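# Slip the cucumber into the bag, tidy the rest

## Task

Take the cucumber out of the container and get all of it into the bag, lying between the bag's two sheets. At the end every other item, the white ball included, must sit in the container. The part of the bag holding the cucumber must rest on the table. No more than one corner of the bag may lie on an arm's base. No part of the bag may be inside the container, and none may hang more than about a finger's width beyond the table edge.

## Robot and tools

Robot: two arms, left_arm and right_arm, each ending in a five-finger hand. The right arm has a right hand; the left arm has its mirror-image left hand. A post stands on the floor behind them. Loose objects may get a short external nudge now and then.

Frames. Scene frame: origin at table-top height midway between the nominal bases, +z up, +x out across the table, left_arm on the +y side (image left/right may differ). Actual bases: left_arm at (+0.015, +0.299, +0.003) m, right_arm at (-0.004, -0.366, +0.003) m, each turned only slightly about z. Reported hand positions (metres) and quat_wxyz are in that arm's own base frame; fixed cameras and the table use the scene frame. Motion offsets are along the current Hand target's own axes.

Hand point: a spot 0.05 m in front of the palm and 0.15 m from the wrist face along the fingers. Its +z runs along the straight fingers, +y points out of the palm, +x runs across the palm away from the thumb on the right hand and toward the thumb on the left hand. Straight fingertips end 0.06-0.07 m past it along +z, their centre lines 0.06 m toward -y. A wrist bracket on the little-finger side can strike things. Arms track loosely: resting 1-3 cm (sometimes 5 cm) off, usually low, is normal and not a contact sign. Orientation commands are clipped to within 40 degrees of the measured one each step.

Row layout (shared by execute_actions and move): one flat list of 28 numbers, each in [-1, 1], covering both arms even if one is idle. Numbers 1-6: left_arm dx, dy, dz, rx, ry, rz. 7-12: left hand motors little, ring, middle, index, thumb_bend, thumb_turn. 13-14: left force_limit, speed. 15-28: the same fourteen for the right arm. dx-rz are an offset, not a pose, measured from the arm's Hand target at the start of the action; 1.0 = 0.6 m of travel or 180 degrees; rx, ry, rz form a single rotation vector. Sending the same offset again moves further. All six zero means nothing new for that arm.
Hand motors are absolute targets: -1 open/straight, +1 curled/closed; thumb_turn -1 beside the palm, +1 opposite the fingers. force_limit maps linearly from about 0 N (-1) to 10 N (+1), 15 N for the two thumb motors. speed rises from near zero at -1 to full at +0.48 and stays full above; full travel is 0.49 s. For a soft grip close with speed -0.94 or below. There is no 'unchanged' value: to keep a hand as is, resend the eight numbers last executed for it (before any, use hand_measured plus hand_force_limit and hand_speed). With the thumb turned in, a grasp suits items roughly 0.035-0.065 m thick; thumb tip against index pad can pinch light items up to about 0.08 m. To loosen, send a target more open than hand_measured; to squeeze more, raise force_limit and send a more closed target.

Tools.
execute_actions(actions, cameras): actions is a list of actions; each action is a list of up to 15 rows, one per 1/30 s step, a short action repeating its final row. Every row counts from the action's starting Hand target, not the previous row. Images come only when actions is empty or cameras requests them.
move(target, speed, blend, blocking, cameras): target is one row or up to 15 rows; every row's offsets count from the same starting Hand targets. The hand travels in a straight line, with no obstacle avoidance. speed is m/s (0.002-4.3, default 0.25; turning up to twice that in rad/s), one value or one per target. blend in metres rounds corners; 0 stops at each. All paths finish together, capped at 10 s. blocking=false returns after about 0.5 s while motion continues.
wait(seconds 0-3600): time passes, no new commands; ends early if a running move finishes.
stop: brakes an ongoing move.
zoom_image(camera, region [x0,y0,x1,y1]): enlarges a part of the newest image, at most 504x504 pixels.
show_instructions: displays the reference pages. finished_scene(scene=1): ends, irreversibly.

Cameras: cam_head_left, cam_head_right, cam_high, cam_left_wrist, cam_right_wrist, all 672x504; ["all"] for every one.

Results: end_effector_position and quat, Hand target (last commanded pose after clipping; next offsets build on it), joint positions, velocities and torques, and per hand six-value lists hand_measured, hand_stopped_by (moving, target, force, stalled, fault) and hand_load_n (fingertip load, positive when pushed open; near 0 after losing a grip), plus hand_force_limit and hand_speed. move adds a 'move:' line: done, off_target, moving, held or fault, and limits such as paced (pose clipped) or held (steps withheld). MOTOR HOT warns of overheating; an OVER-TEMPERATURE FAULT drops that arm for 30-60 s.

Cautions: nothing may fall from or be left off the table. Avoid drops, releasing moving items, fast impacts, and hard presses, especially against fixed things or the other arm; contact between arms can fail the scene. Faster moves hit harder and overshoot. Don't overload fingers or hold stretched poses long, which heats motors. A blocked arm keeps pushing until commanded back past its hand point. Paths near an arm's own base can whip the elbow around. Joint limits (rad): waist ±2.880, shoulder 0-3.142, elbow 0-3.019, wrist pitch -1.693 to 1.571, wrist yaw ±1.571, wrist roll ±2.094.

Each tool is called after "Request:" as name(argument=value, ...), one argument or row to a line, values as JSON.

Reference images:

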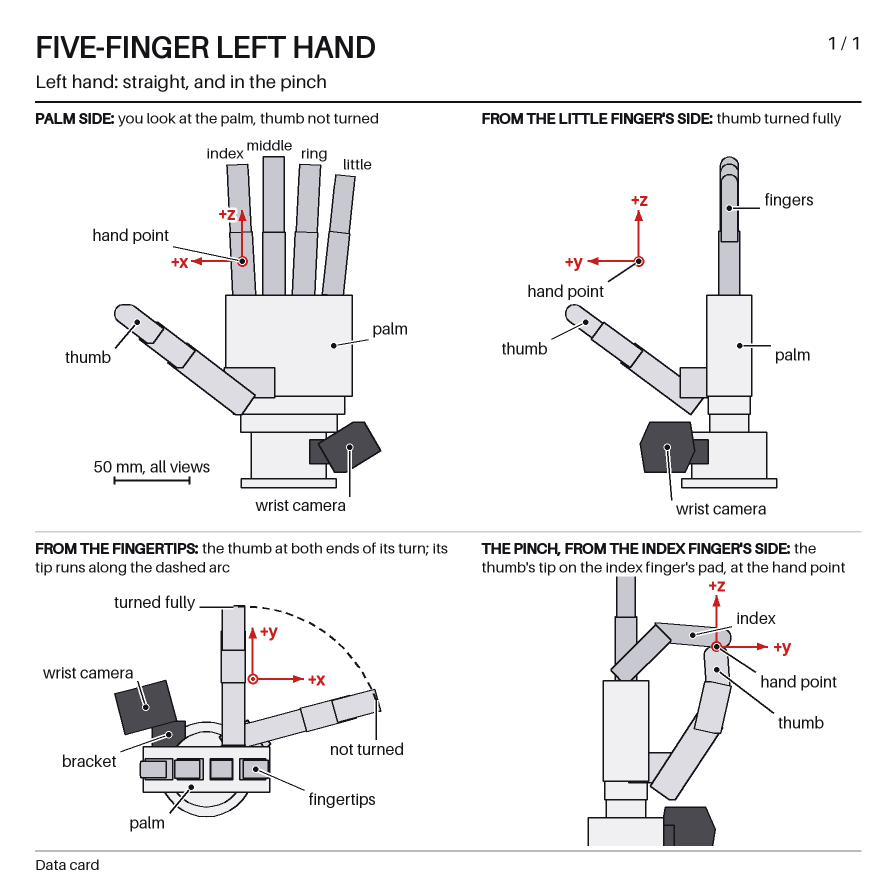

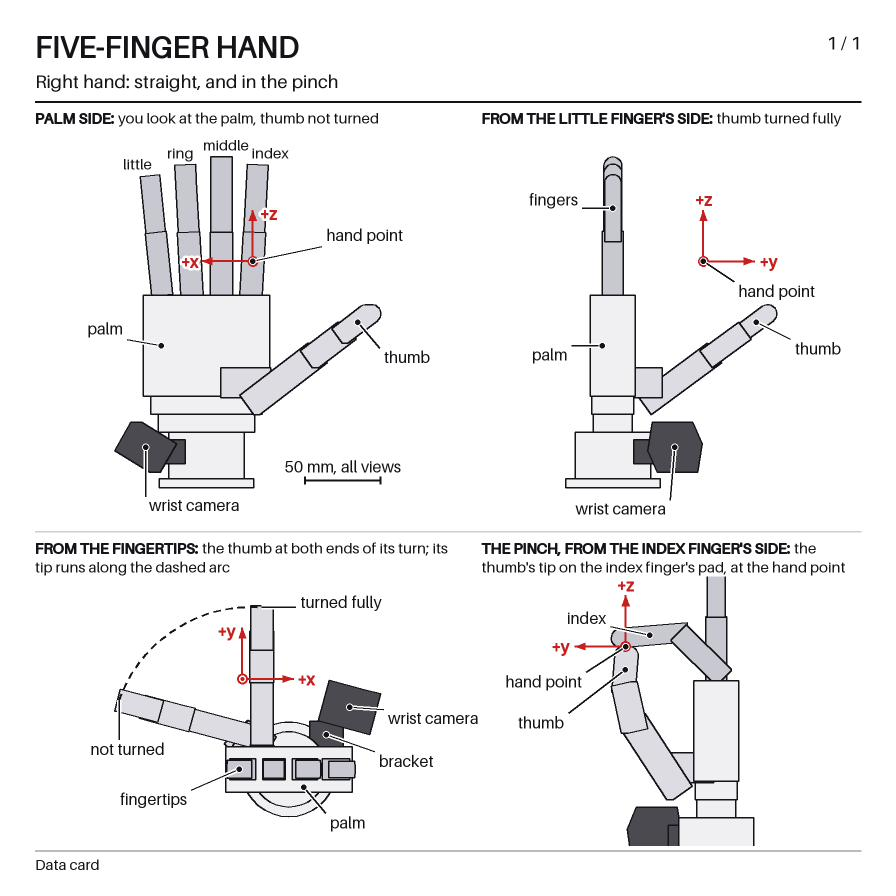

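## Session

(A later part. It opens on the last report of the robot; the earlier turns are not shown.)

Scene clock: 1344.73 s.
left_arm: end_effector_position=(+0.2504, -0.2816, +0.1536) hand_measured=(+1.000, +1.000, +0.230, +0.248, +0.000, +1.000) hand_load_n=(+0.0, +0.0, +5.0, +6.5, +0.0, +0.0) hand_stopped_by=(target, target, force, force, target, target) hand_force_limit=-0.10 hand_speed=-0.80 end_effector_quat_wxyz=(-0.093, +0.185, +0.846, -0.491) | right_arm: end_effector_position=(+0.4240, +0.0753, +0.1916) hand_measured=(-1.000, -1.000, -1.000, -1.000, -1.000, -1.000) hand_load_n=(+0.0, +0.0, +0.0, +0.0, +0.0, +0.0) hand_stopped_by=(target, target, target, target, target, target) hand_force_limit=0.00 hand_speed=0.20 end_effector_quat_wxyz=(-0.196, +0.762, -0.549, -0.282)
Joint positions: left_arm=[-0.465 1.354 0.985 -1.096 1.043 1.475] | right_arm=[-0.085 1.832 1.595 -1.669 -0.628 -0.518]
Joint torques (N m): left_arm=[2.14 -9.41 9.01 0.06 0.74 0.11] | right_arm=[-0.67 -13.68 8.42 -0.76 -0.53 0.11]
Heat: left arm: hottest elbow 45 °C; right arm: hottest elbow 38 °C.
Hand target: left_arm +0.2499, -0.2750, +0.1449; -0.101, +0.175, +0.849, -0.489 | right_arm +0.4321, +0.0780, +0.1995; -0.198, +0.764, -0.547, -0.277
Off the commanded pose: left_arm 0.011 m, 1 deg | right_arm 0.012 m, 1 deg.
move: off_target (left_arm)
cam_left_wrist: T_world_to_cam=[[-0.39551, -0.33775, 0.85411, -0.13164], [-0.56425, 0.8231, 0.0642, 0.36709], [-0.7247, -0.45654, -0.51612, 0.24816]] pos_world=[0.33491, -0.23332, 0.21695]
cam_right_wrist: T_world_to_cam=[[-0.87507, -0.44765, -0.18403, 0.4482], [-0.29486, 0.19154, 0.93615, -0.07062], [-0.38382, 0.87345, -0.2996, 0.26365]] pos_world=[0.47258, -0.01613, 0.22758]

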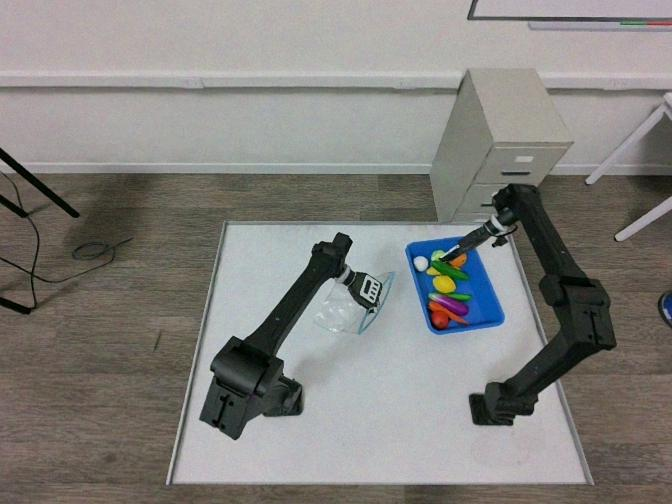

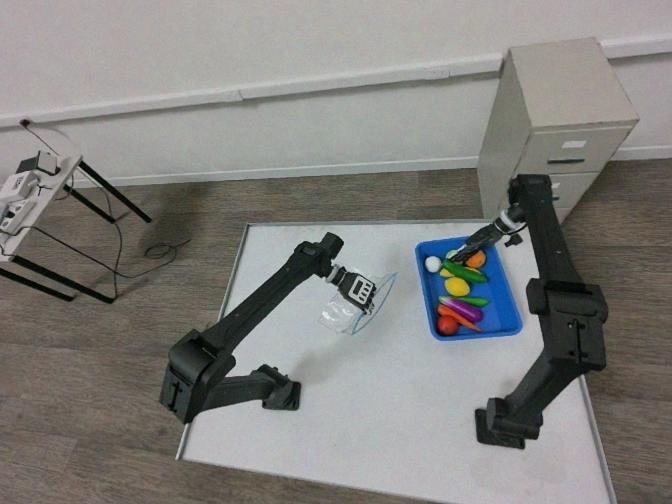

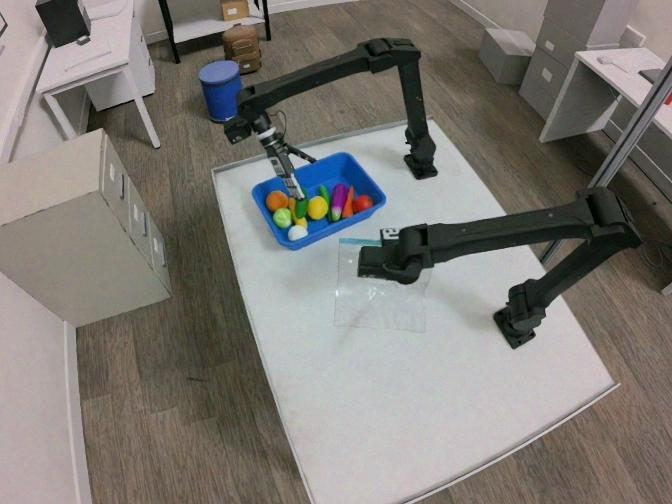

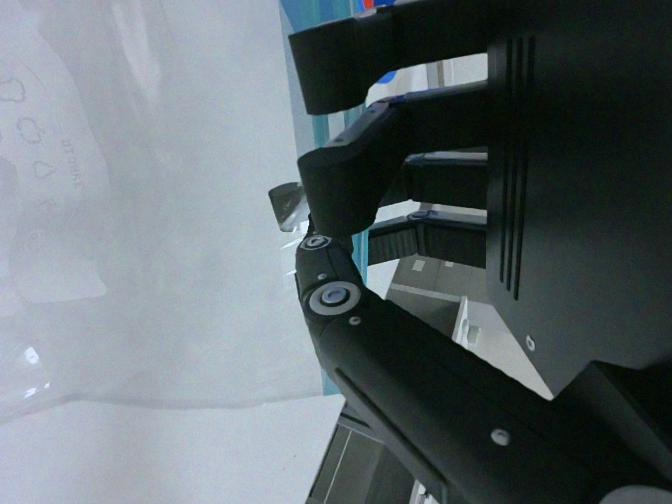

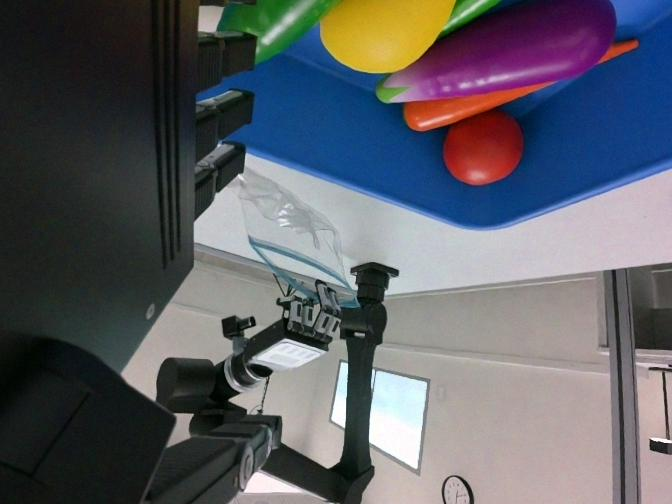

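Request:
move(
  target=[0,0.0722,0.0417,0,0,0, 1, 1, 0.4, 0.4, 0.0, 1, -0.1, -0.8, 0,0,0,0,0,0,-1,-1,-1,-1,-1,-1,0,0.2],
  speed=0.08,
  cameras=["all"],
)

Request:
zoom_image(
  camera="cam_head_right",
  region=[300, 240, 420, 350],
)

Request:
zoom_image(
  camera="cam_head_left",
  region=[300, 240, 420, 350],
)

Request:
zoom_image(
  camera="cam_right_wrist",
  region=[230, 120, 430, 290],
)

Scene clock: 1502.80 s.
left_arm: end_effector_position=(+0.2478, -0.2803, +0.1044) hand_measured=(+1.000, +1.000, +0.230, +0.248, +0.000, +1.000) hand_load_n=(+0.0, +0.0, +4.5, +6.5, +0.0, +0.0) hand_stopped_by=(target, target, force, force, target, target) hand_force_limit=-0.10 hand_speed=-0.80 end_effector_quat_wxyz=(-0.099, +0.183, +0.847, -0.490) | right_arm: end_effector_position=(+0.4240, +0.0753, +0.1916) hand_measured=(-1.000, -1.000, -1.000, -1.000, -1.000, -1.000) hand_load_n=(+0.0, +0.0, +0.5, +0.0, +0.0, +0.0) hand_stopped_by=(target, target, target, target, target, target) hand_force_limit=0.00 hand_speed=0.20 end_effector_quat_wxyz=(-0.196, +0.762, -0.549, -0.282)
Joint positions: left_arm=[-0.465 1.416 0.903 -0.969 1.044 1.48] | right_arm=[-0.085 1.832 1.595 -1.669 -0.628 -0.518]
Joint torques (N m): left_arm=[2.2 -9.52 8.42 0.69 0.71 0.1] | right_arm=[-0.62 -13.74 8.46 -0.72 -0.54 0.11]
Heat: left arm: hottest elbow 41 °C; right arm: hottest elbow 39 °C.
Hand target: left_arm +0.2500, -0.2751, +0.0949; -0.101, +0.175, +0.848, -0.489 | right_arm +0.4321, +0.0780, +0.1995; -0.198, +0.764, -0.547, -0.277
Off the commanded pose: left_arm 0.011 m, 1 deg | right_arm 0.012 m, 1 deg.
move: off_target (left_arm)
cam_left_wrist: T_world_to_cam=[[-0.38653, -0.34115, 0.85686, -0.09374], [-0.56153, 0.82407, 0.07479, 0.36626], [-0.73163, -0.45225, -0.51009, 0.22372]] pos_world=[0.33312, -0.23262, 0.16705]
cam_right_wrist: T_world_to_cam=[[-0.87507, -0.44765, -0.18403, 0.4482], [-0.29486, 0.19154, 0.93615, -0.07062], [-0.38382, 0.87345, -0.2996, 0.26365]] pos_world=[0.47258, -0.01613, 0.22758]

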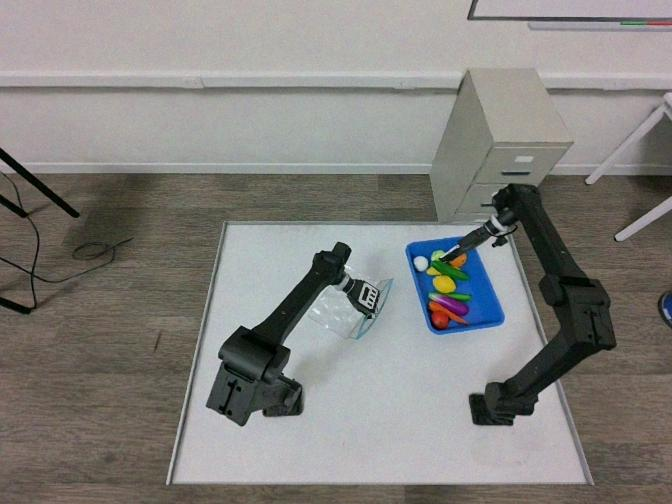

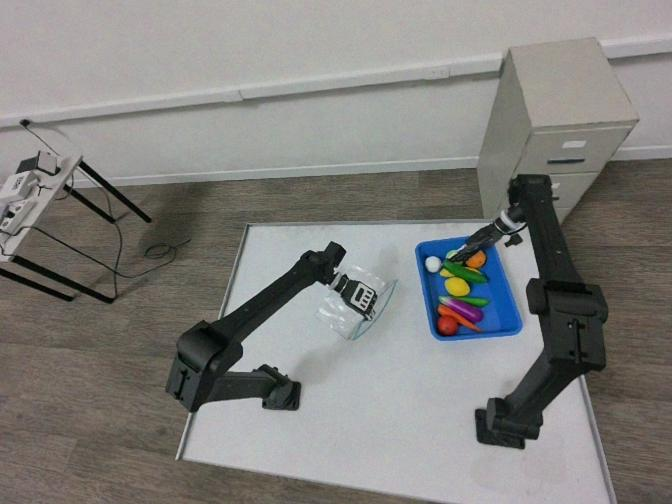

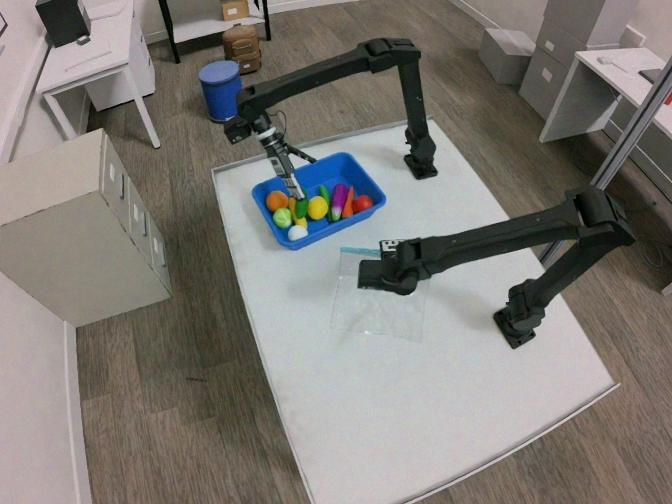

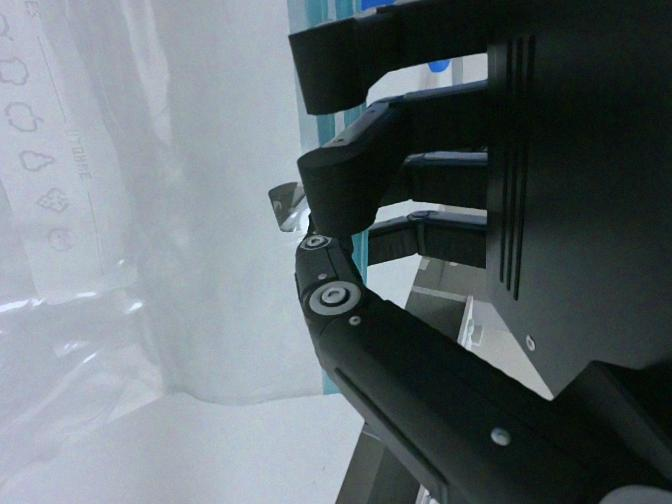

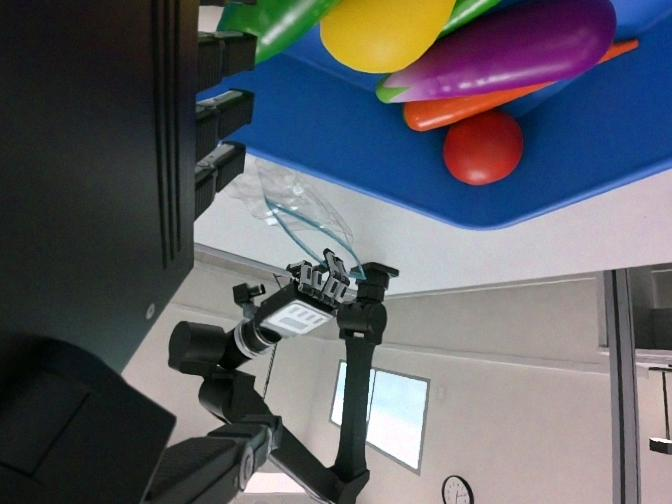

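Scaled by 4.200.

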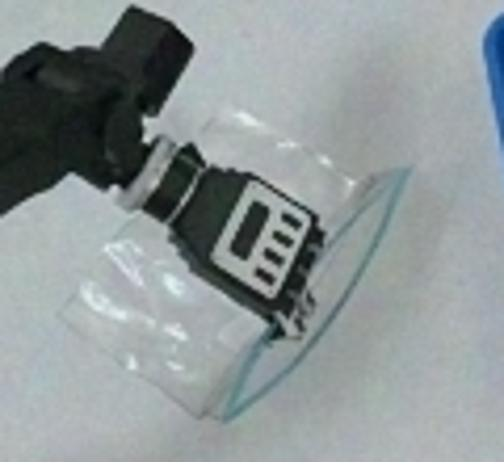

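Scaled by 4.200.

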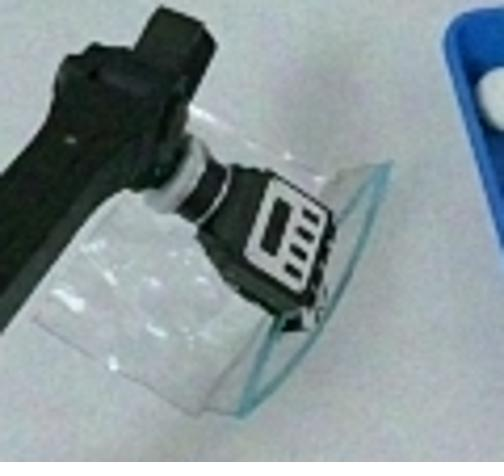

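Scaled by 2.520.

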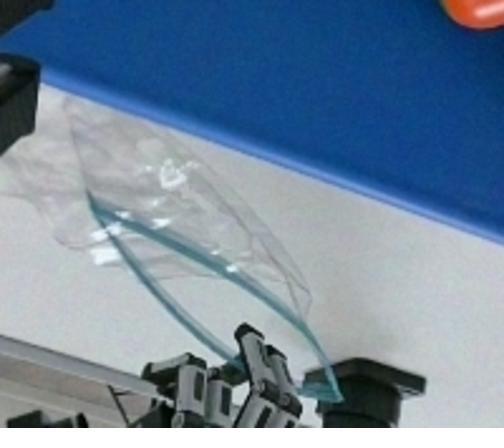

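Request:
zoom_image(
  camera="cam_head_left",
  region=[395, 225, 515, 345],
)

Request:
zoom_image(
  camera="cam_head_right",
  region=[405, 225, 525, 345],
)

Request:
zoom_image(
  camera="cam_high",
  region=[240, 140, 400, 260],
)

Scaled by 4.200.

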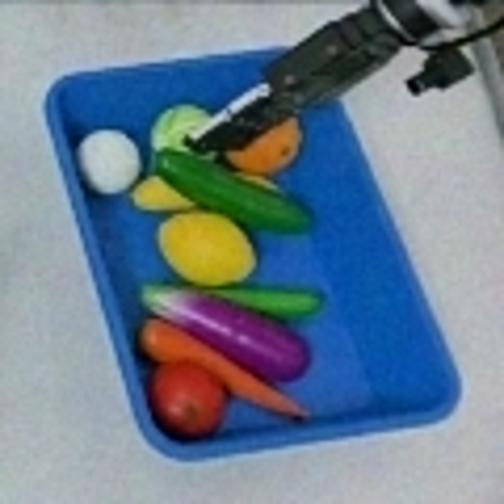

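Scaled by 4.200.

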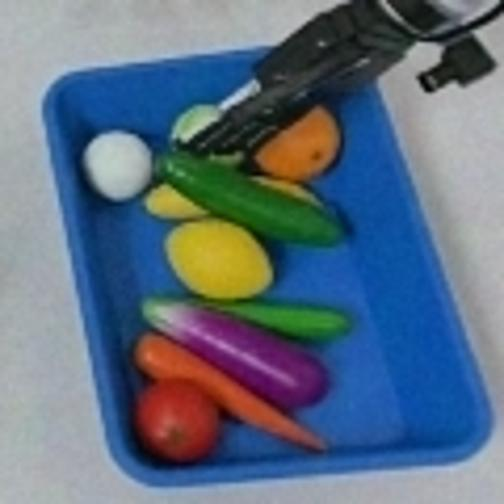

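Scaled by 3.150.

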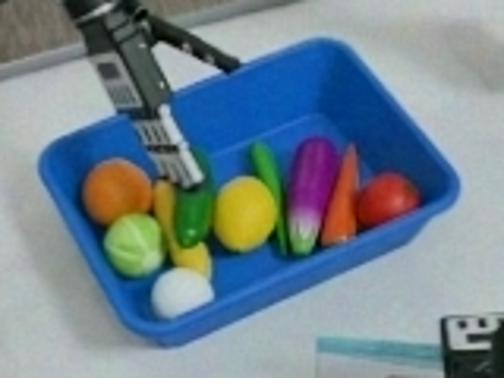

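Request:
move(
  target=[0,0,0,0,0,0, 1, 1, 0.4, 0.4, 0.0, 1, -0.1, -0.8, 0.105,-0.0165,0.0318,0.328,0.2884,0.0885,1,1,-0.1,-0.1,-1,1,0,-0.2],
  speed=0.15,
  cameras=["all"],
)

Scene clock: 1714.13 s.
left_arm: end_effector_position=(+0.2478, -0.2803, +0.1044) hand_measured=(+1.000, +1.000, +0.230, +0.248, +0.000, +1.000) hand_load_n=(+0.0, +0.0, +5.0, +6.5, +0.0, +0.0) hand_stopped_by=(target, target, force, force, target, target) hand_force_limit=-0.10 hand_speed=-0.80 end_effector_quat_wxyz=(-0.099, +0.183, +0.847, -0.490) | right_arm: end_effector_position=(+0.4480, +0.0428, +0.1335) hand_measured=(+1.000, +1.000, -0.100, -0.100, -1.000, +1.000) hand_load_n=(+0.0, +0.0, +0.0, +0.0, +0.0, +0.0) hand_stopped_by=(target, target, target, target, target, target) hand_force_limit=0.00 hand_speed=-0.20 end_effector_quat_wxyz=(+0.233, -0.546, +0.732, -0.335)
Joint positions: left_arm=[-0.465 1.416 0.903 -0.968 1.044 1.48] | right_arm=[0.142 1.174 0.785 -0.398 0.34 0.29]
Joint torques (N m): left_arm=[2.02 -9.47 8.42 0.66 0.7 0.08] | right_arm=[-0.56 -7.3 6.99 2.74 0.17 0.19]
Heat: left arm: hottest elbow 39 °C; right arm: hottest elbow 39 °C.
Hand target: left_arm +0.2500, -0.2751, +0.0949; -0.101, +0.175, +0.848, -0.489 | right_arm +0.4532, +0.0470, +0.1445; +0.250, -0.536, +0.730, -0.341
Off the commanded pose: left_arm 0.011 m, 1 deg | right_arm 0.013 m, 2 deg.
move: off_target (right_arm)
cam_left_wrist: T_world_to_cam=[[-0.38685, -0.34105, 0.85676, -0.09355], [-0.56153, 0.8241, 0.0745, 0.36637], [-0.73146, -0.45227, -0.51031, 0.22377]] pos_world=[0.33322, -0.23262, 0.16705]
cam_right_wrist: T_world_to_cam=[[-0.6535, -0.06384, -0.75423, 0.40436], [-0.28491, 0.9439, 0.16697, 0.06317], [0.70125, 0.32401, -0.63503, -0.13399]] pos_world=[0.37621, 0.0096, 0.20935]

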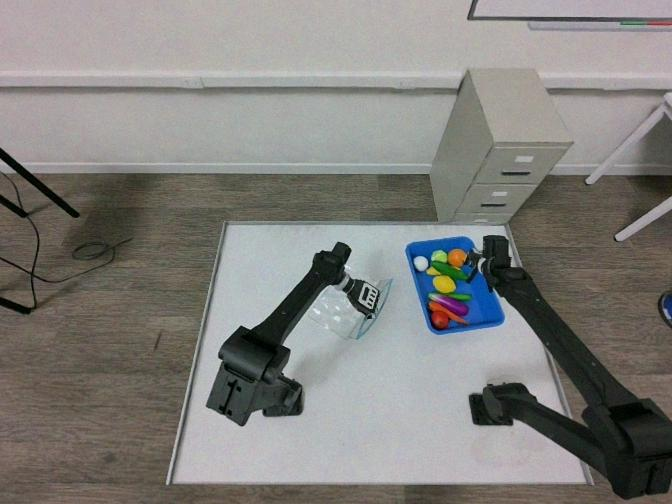

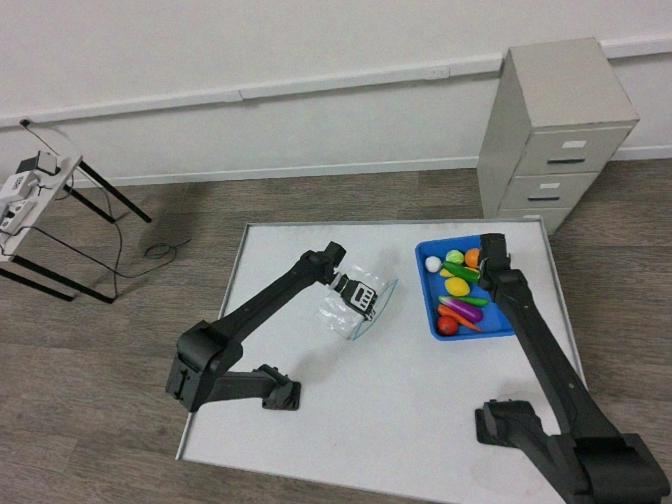

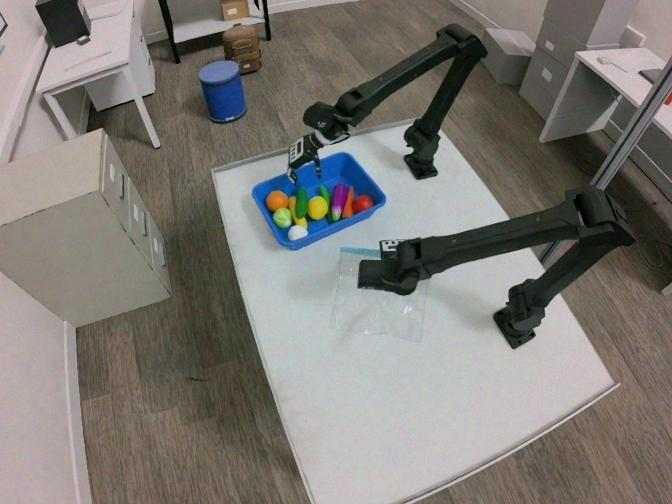

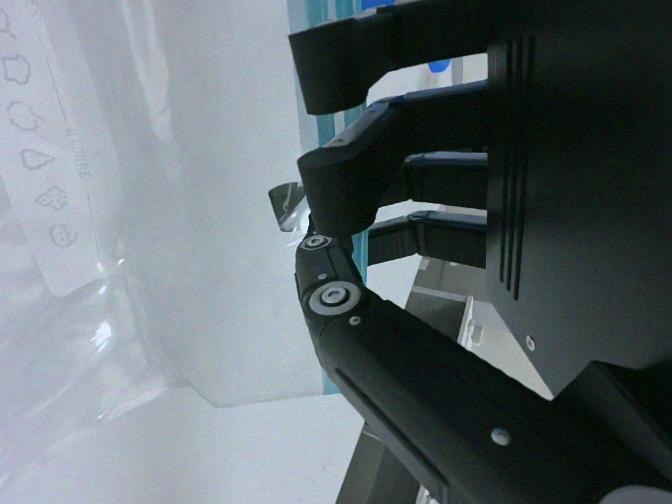

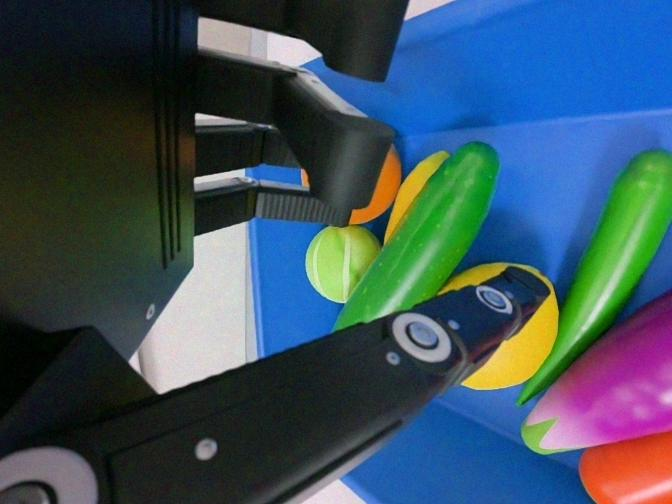

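Request:
move(
  target=[0,0,0,0,0,0, 1, 1, 0.4, 0.4, 0.0, 1, -0.1, -0.8, 0,0.0383,0.0321,0,0,0,1,1,-0.1,-0.1,-1,1,0,-0.2],
  speed=0.1,
  cameras=["cam_right_wrist","cam_high"],
)

Request:
zoom_image(
  camera="cam_right_wrist",
  region=[240, 80, 560, 400],
)

Request:
zoom_image(
  camera="cam_high",
  region=[240, 120, 400, 260],
)

Scene clock: 1739.90 s.
left_arm: end_effector_position=(+0.2478, -0.2803, +0.1044) hand_measured=(+1.000, +1.000, +0.230, +0.248, +0.000, +1.000) hand_load_n=(+0.0, +0.0, +4.5, +6.5, +0.0, +0.0) hand_stopped_by=(target, target, force, force, target, target) hand_force_limit=-0.10 hand_speed=-0.80 end_effector_quat_wxyz=(-0.099, +0.183, +0.847, -0.490) | right_arm: end_effector_position=(+0.4476, +0.0426, +0.1138) hand_measured=(+1.000, +1.000, -0.100, -0.100, -1.000, +1.000) hand_load_n=(+0.0, +0.0, +0.0, +0.0, +0.0, +0.0) hand_stopped_by=(target, target, target, target, target, target) hand_force_limit=0.00 hand_speed=-0.20 end_effector_quat_wxyz=(+0.242, -0.541, +0.730, -0.340)
Joint positions: left_arm=[-0.465 1.416 0.903 -0.968 1.044 1.48] | right_arm=[0.142 1.188 0.728 -0.303 0.341 0.29]
Joint torques (N m): left_arm=[2.2 -9.41 8.39 0.69 0.72 0.08] | right_arm=[-0.5 -5.48 6.91 2.8 0.14 0.15]
Heat: left arm: hottest elbow 39 °C; right arm: hottest elbow 40 °C.
Hand target: left_arm +0.2500, -0.2751, +0.0949; -0.101, +0.175, +0.848, -0.489 | right_arm +0.4532, +0.0469, +0.1145; +0.250, -0.536, +0.730, -0.341
Off the commanded pose: left_arm 0.011 m, 1 deg | right_arm 0.007 m, 1 deg.
move: done
cam_right_wrist: T_world_to_cam=[[-0.63526, -0.06052, -0.76992, 0.38273], [-0.28782, 0.94366, 0.16331, 0.06818], [0.71666, 0.32534, -0.61689, -0.15514]] pos_world=[0.37394, 0.0093, 0.18784]
Images, in order (width x height): cam_high 672x504, cam_right_wrist 672x504.

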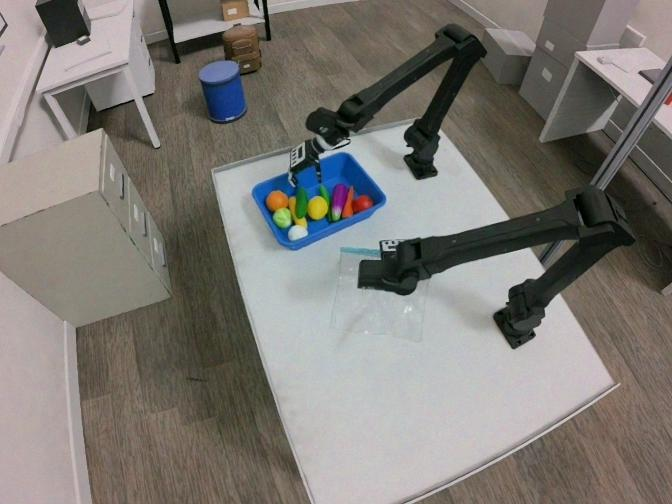

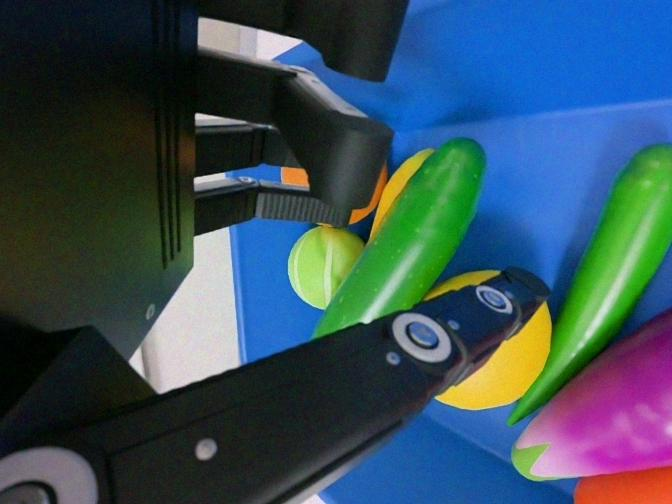

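Scaled by 1.575.

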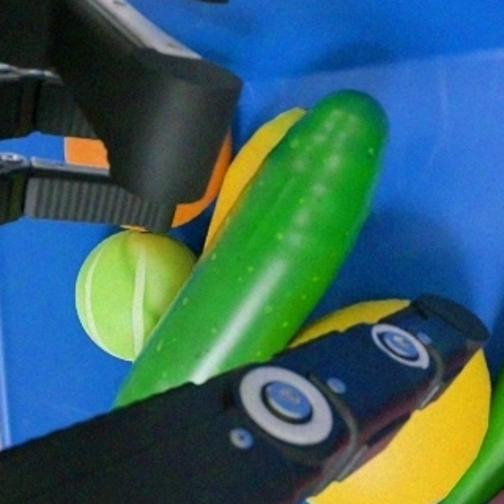

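Scaled by 3.150.

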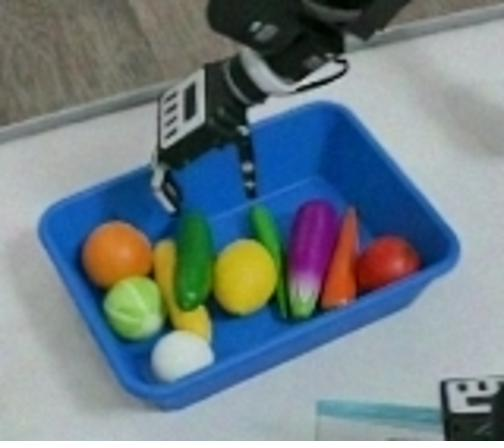

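Request:
move(
  target=[0,0,0,0,0,0, 1, 1, 0.4, 0.4, 0.0, 1, -0.1, -0.8, 0,-0.0353,0.0422,0,0,0,1,1,-0.1,-0.1,-1,1,0,-0.2],
  speed=0.1,
  cameras=["cam_right_wrist","cam_high"],
)

Request:
zoom_image(
  camera="cam_right_wrist",
  region=[240, 80, 560, 400],
)

Request:
zoom_image(
  camera="cam_high",
  region=[240, 120, 400, 260],
)

Scene clock: 1779.33 s.
left_arm: end_effector_position=(+0.2478, -0.2803, +0.1044) hand_measured=(+1.000, +1.000, +0.230, +0.248, +0.000, +1.000) hand_load_n=(+0.0, +0.0, +4.5, +6.5, +0.0, +0.0) hand_stopped_by=(target, target, force, force, target, target) hand_force_limit=-0.10 hand_speed=-0.80 end_effector_quat_wxyz=(-0.099, +0.183, +0.847, -0.490) | right_arm: end_effector_position=(+0.4640, +0.0375, +0.0976) hand_measured=(+1.000, +1.000, -0.100, -0.100, -1.000, +1.000) hand_load_n=(+0.0, +0.0, +0.0, +0.0, +0.0, +0.5) hand_stopped_by=(target, target, target, target, target, target) hand_force_limit=0.00 hand_speed=-0.20 end_effector_quat_wxyz=(+0.234, -0.541, +0.737, -0.329)
Joint positions: left_arm=[-0.465 1.416 0.903 -0.968 1.044 1.48] | right_arm=[0.116 1.269 0.758 -0.278 0.317 0.289]
Joint torques (N m): left_arm=[2.37 -9.29 8.36 0.73 0.72 0.07] | right_arm=[-1.55 -6.18 9.32 2.67 0 -0.14]
Heat: left arm: hottest elbow 39 °C; right arm: hottest elbow 40 °C.
Hand target: left_arm +0.2500, -0.2751, +0.0949; -0.101, +0.175, +0.848, -0.489 | right_arm +0.4847, +0.0370, +0.1145; +0.250, -0.536, +0.731, -0.341
Off the commanded pose: left_arm 0.011 m, 1 deg | right_arm 0.027 m, 3 deg.
move: off_target (right_arm)
cam_right_wrist: T_world_to_cam=[[-0.65691, -0.04622, -0.75255, 0.38819], [-0.27578, 0.94368, 0.18277, 0.07283], [0.70172, 0.3276, -0.63266, -0.16689]] pos_world=[0.3922, 0.00389, 0.17324]
Images, in order (width x height): cam_high 672x504, cam_right_wrist 672x504.

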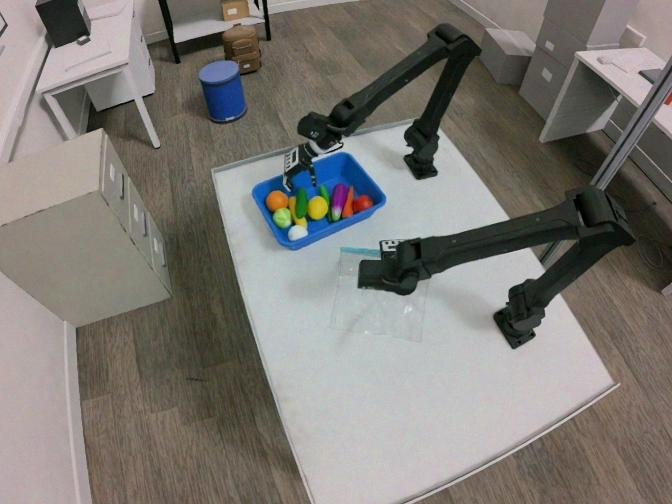

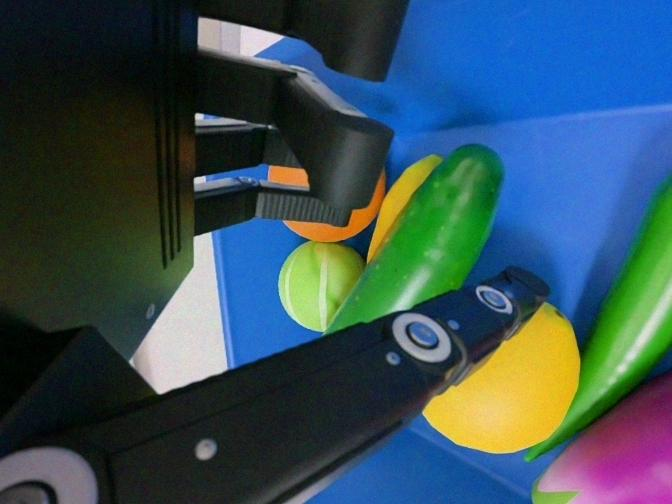

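Scaled by 1.575.

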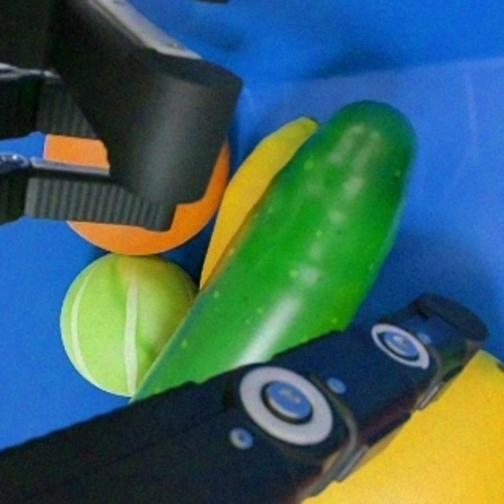

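Scaled by 3.150.

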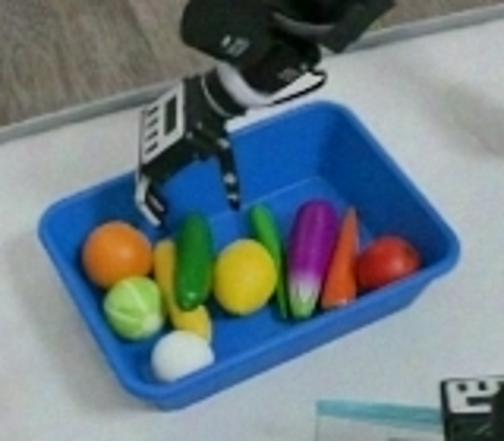

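Request:
move(
  target=[0,0,0,0,0,0, 1, 1, 0.4, 0.4, 0.0, 1, -0.1, -0.8, 0.0025,0.0633,0.0503,0,0,0,1,1,-0.1,-0.1,-1,1,0,-0.2],
  speed=0.06,
  cameras=["cam_right_wrist","cam_high","cam_head_left"],
)

Request:
zoom_image(
  camera="cam_right_wrist",
  region=[240, 80, 560, 400],
)

Request:
zoom_image(
  camera="cam_high",
  region=[240, 120, 400, 260],
)

Scene clock: 1817.80 s.
left_arm: end_effector_position=(+0.2478, -0.2803, +0.1044) hand_measured=(+1.000, +1.000, +0.230, +0.248, +0.000, +1.000) hand_load_n=(+0.0, +0.0, +5.0, +6.5, +0.0, +0.0) hand_stopped_by=(target, target, force, force, target, target) hand_force_limit=-0.10 hand_speed=-0.80 end_effector_quat_wxyz=(-0.099, +0.183, +0.847, -0.490) | right_arm: end_effector_position=(+0.4840, +0.0400, +0.0796) hand_measured=(+1.000, +1.000, -0.100, -0.100, -1.000, +1.000) hand_load_n=(+0.0, +0.5, +0.0, -2.0, +0.0, +0.0) hand_stopped_by=(target, target, target, target, target, target) hand_force_limit=0.00 hand_speed=-0.20 end_effector_quat_wxyz=(+0.261, -0.530, +0.730, -0.343)
Joint positions: left_arm=[-0.465 1.416 0.903 -0.968 1.044 1.48] | right_arm=[0.116 1.333 0.727 -0.115 0.314 0.289]
Joint torques (N m): left_arm=[2.02 -9.47 8.39 0.7 0.71 0.11] | right_arm=[-1.9 -5.54 5.89 2.62 0.01 -0.15]
Heat: left arm: hottest elbow 39 °C; right arm: hottest elbow 39 °C.
Hand target: left_arm +0.2500, -0.2751, +0.0949; -0.101, +0.175, +0.848, -0.489 | right_arm +0.4832, +0.0359, +0.0662; +0.251, -0.536, +0.731, -0.341
Off the commanded pose: left_arm 0.011 m, 1 deg | right_arm 0.014 m, 1 deg.
move: off_target (right_arm)
cam_right_wrist: T_world_to_cam=[[-0.60567, -0.03952, -0.79473, 0.36622], [-0.28858, 0.94168, 0.17311, 0.08635], [0.74154, 0.33419, -0.58175, -0.21679]] pos_world=[0.40749, 0.00561, 0.14997]
Images, in order (width x height): cam_head_left 672x504, cam_high 672x504, cam_right_wrist 672x504.

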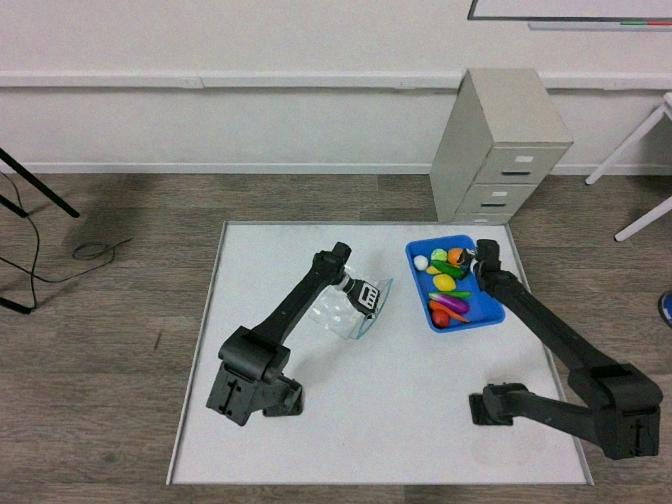

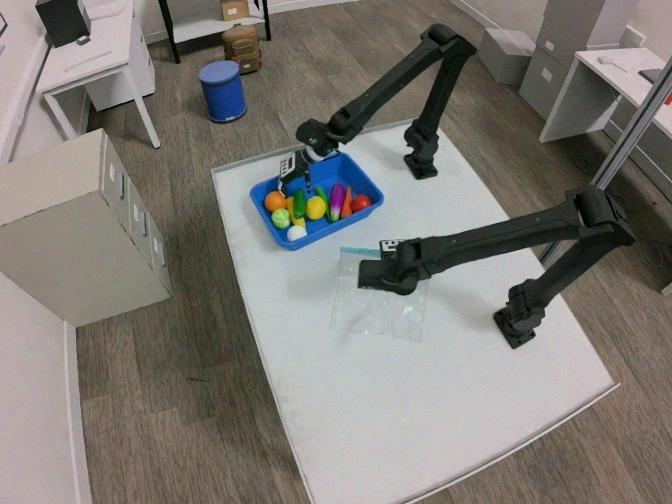

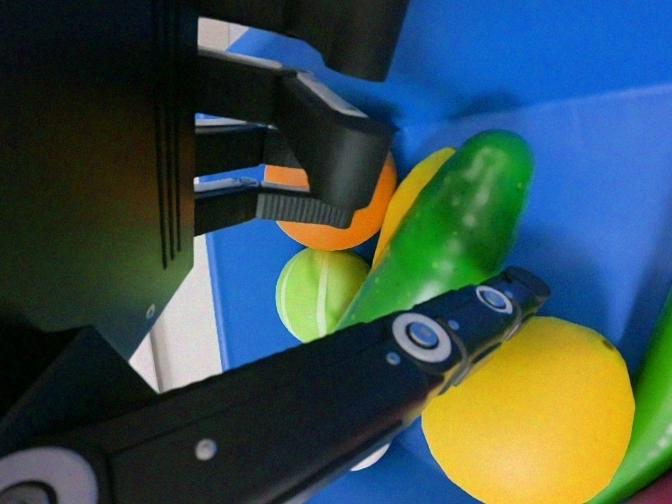

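Scaled by 1.575.

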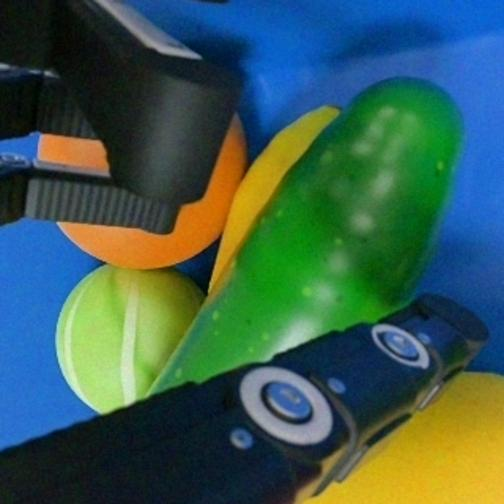

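Scaled by 3.150.

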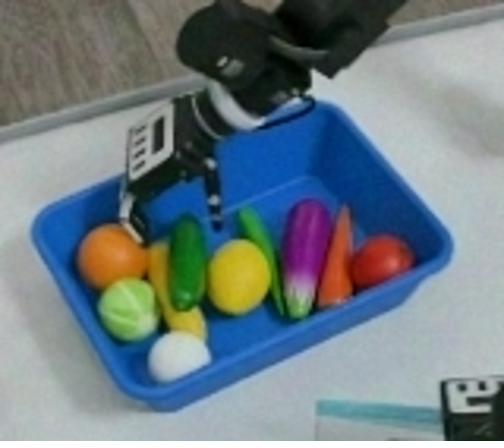

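Request:
execute_actions(
  actions=[],
  cameras=["all"],
)

Scene clock: 1854.00 s.
left_arm: end_effector_position=(+0.2478, -0.2803, +0.1044) hand_measured=(+1.000, +1.000, +0.230, +0.248, +0.000, +1.000) hand_load_n=(+0.0, +0.0, +5.0, +6.5, +0.0, -0.5) hand_stopped_by=(target, target, force, force, target, target) hand_force_limit=-0.10 hand_speed=-0.80 end_effector_quat_wxyz=(-0.099, +0.183, +0.847, -0.490) | right_arm: end_effector_position=(+0.4840, +0.0400, +0.0796) hand_measured=(+1.000, +1.000, -0.100, -0.100, -1.000, +1.000) hand_load_n=(+0.0, +0.0, +0.0, -2.0, +0.0, +0.5) hand_stopped_by=(target, target, target, target, target, target) hand_force_limit=0.00 hand_speed=-0.20 end_effector_quat_wxyz=(+0.261, -0.530, +0.730, -0.343)
Joint positions: left_arm=[-0.465 1.416 0.903 -0.968 1.044 1.48] | right_arm=[0.116 1.333 0.727 -0.115 0.314 0.289]
Joint velocities: within noise
Joint torques (N m): left_arm=[1.96 -9.23 8.32 0.69 0.72 0.09] | right_arm=[-1.85 -5.6 5.9 2.59 0 -0.16]
Heat: left arm: hottest elbow 39 °C; right arm: hottest elbow 39 °C.
Hand target: left_arm +0.2500, -0.2751, +0.0949; -0.101, +0.175, +0.848, -0.489 | right_arm +0.4832, +0.0359, +0.0662; +0.251, -0.536, +0.731, -0.341
Off the commanded pose: left_arm 0.011 m, 1 deg | right_arm 0.014 m, 1 deg.
camera_calibration:
cam_left_wrist: T_world_to_cam=[[-0.38685, -0.34105, 0.85676, -0.09355], [-0.56153, 0.8241, 0.0745, 0.36637], [-0.73146, -0.45227, -0.51031, 0.22377]] pos_world=[0.33322, -0.23262, 0.16705]
cam_right_wrist: T_world_to_cam=[[-0.60567, -0.03952, -0.79473, 0.36622], [-0.28858, 0.94168, 0.17311, 0.08635], [0.74154, 0.33419, -0.58175, -0.21679]] pos_world=[0.40749, 0.00561, 0.14997]

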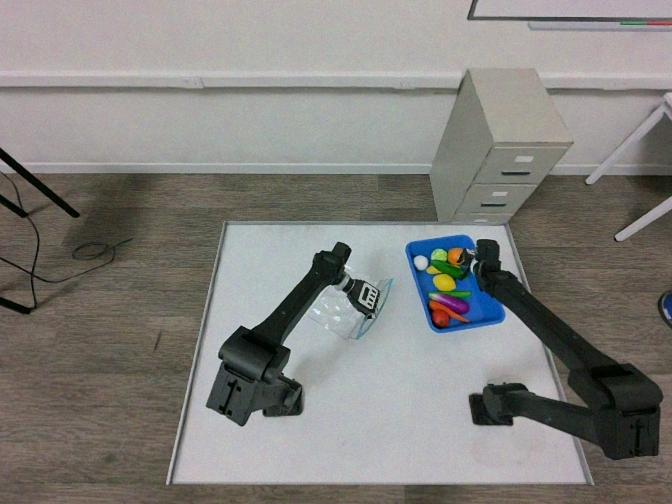

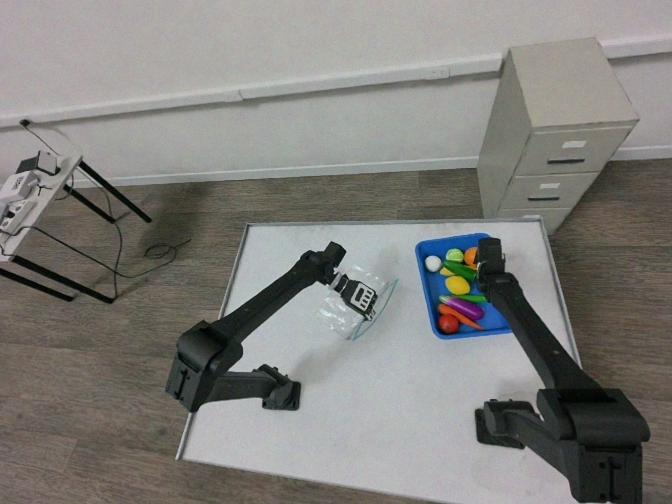

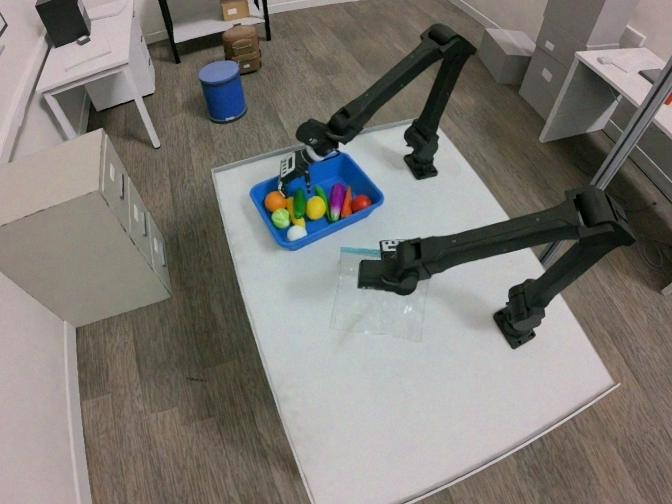

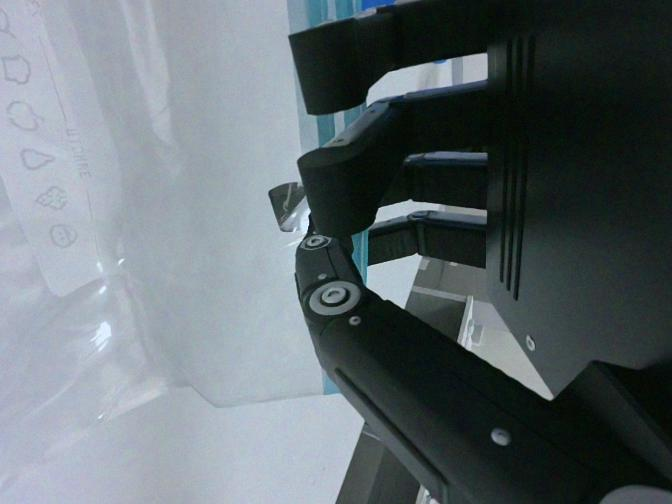

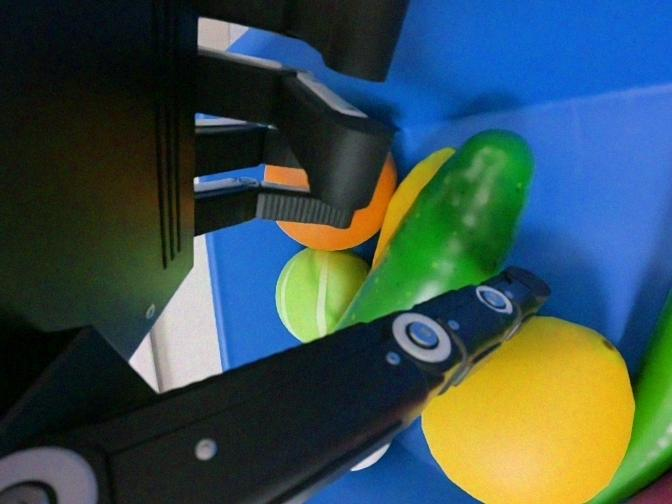

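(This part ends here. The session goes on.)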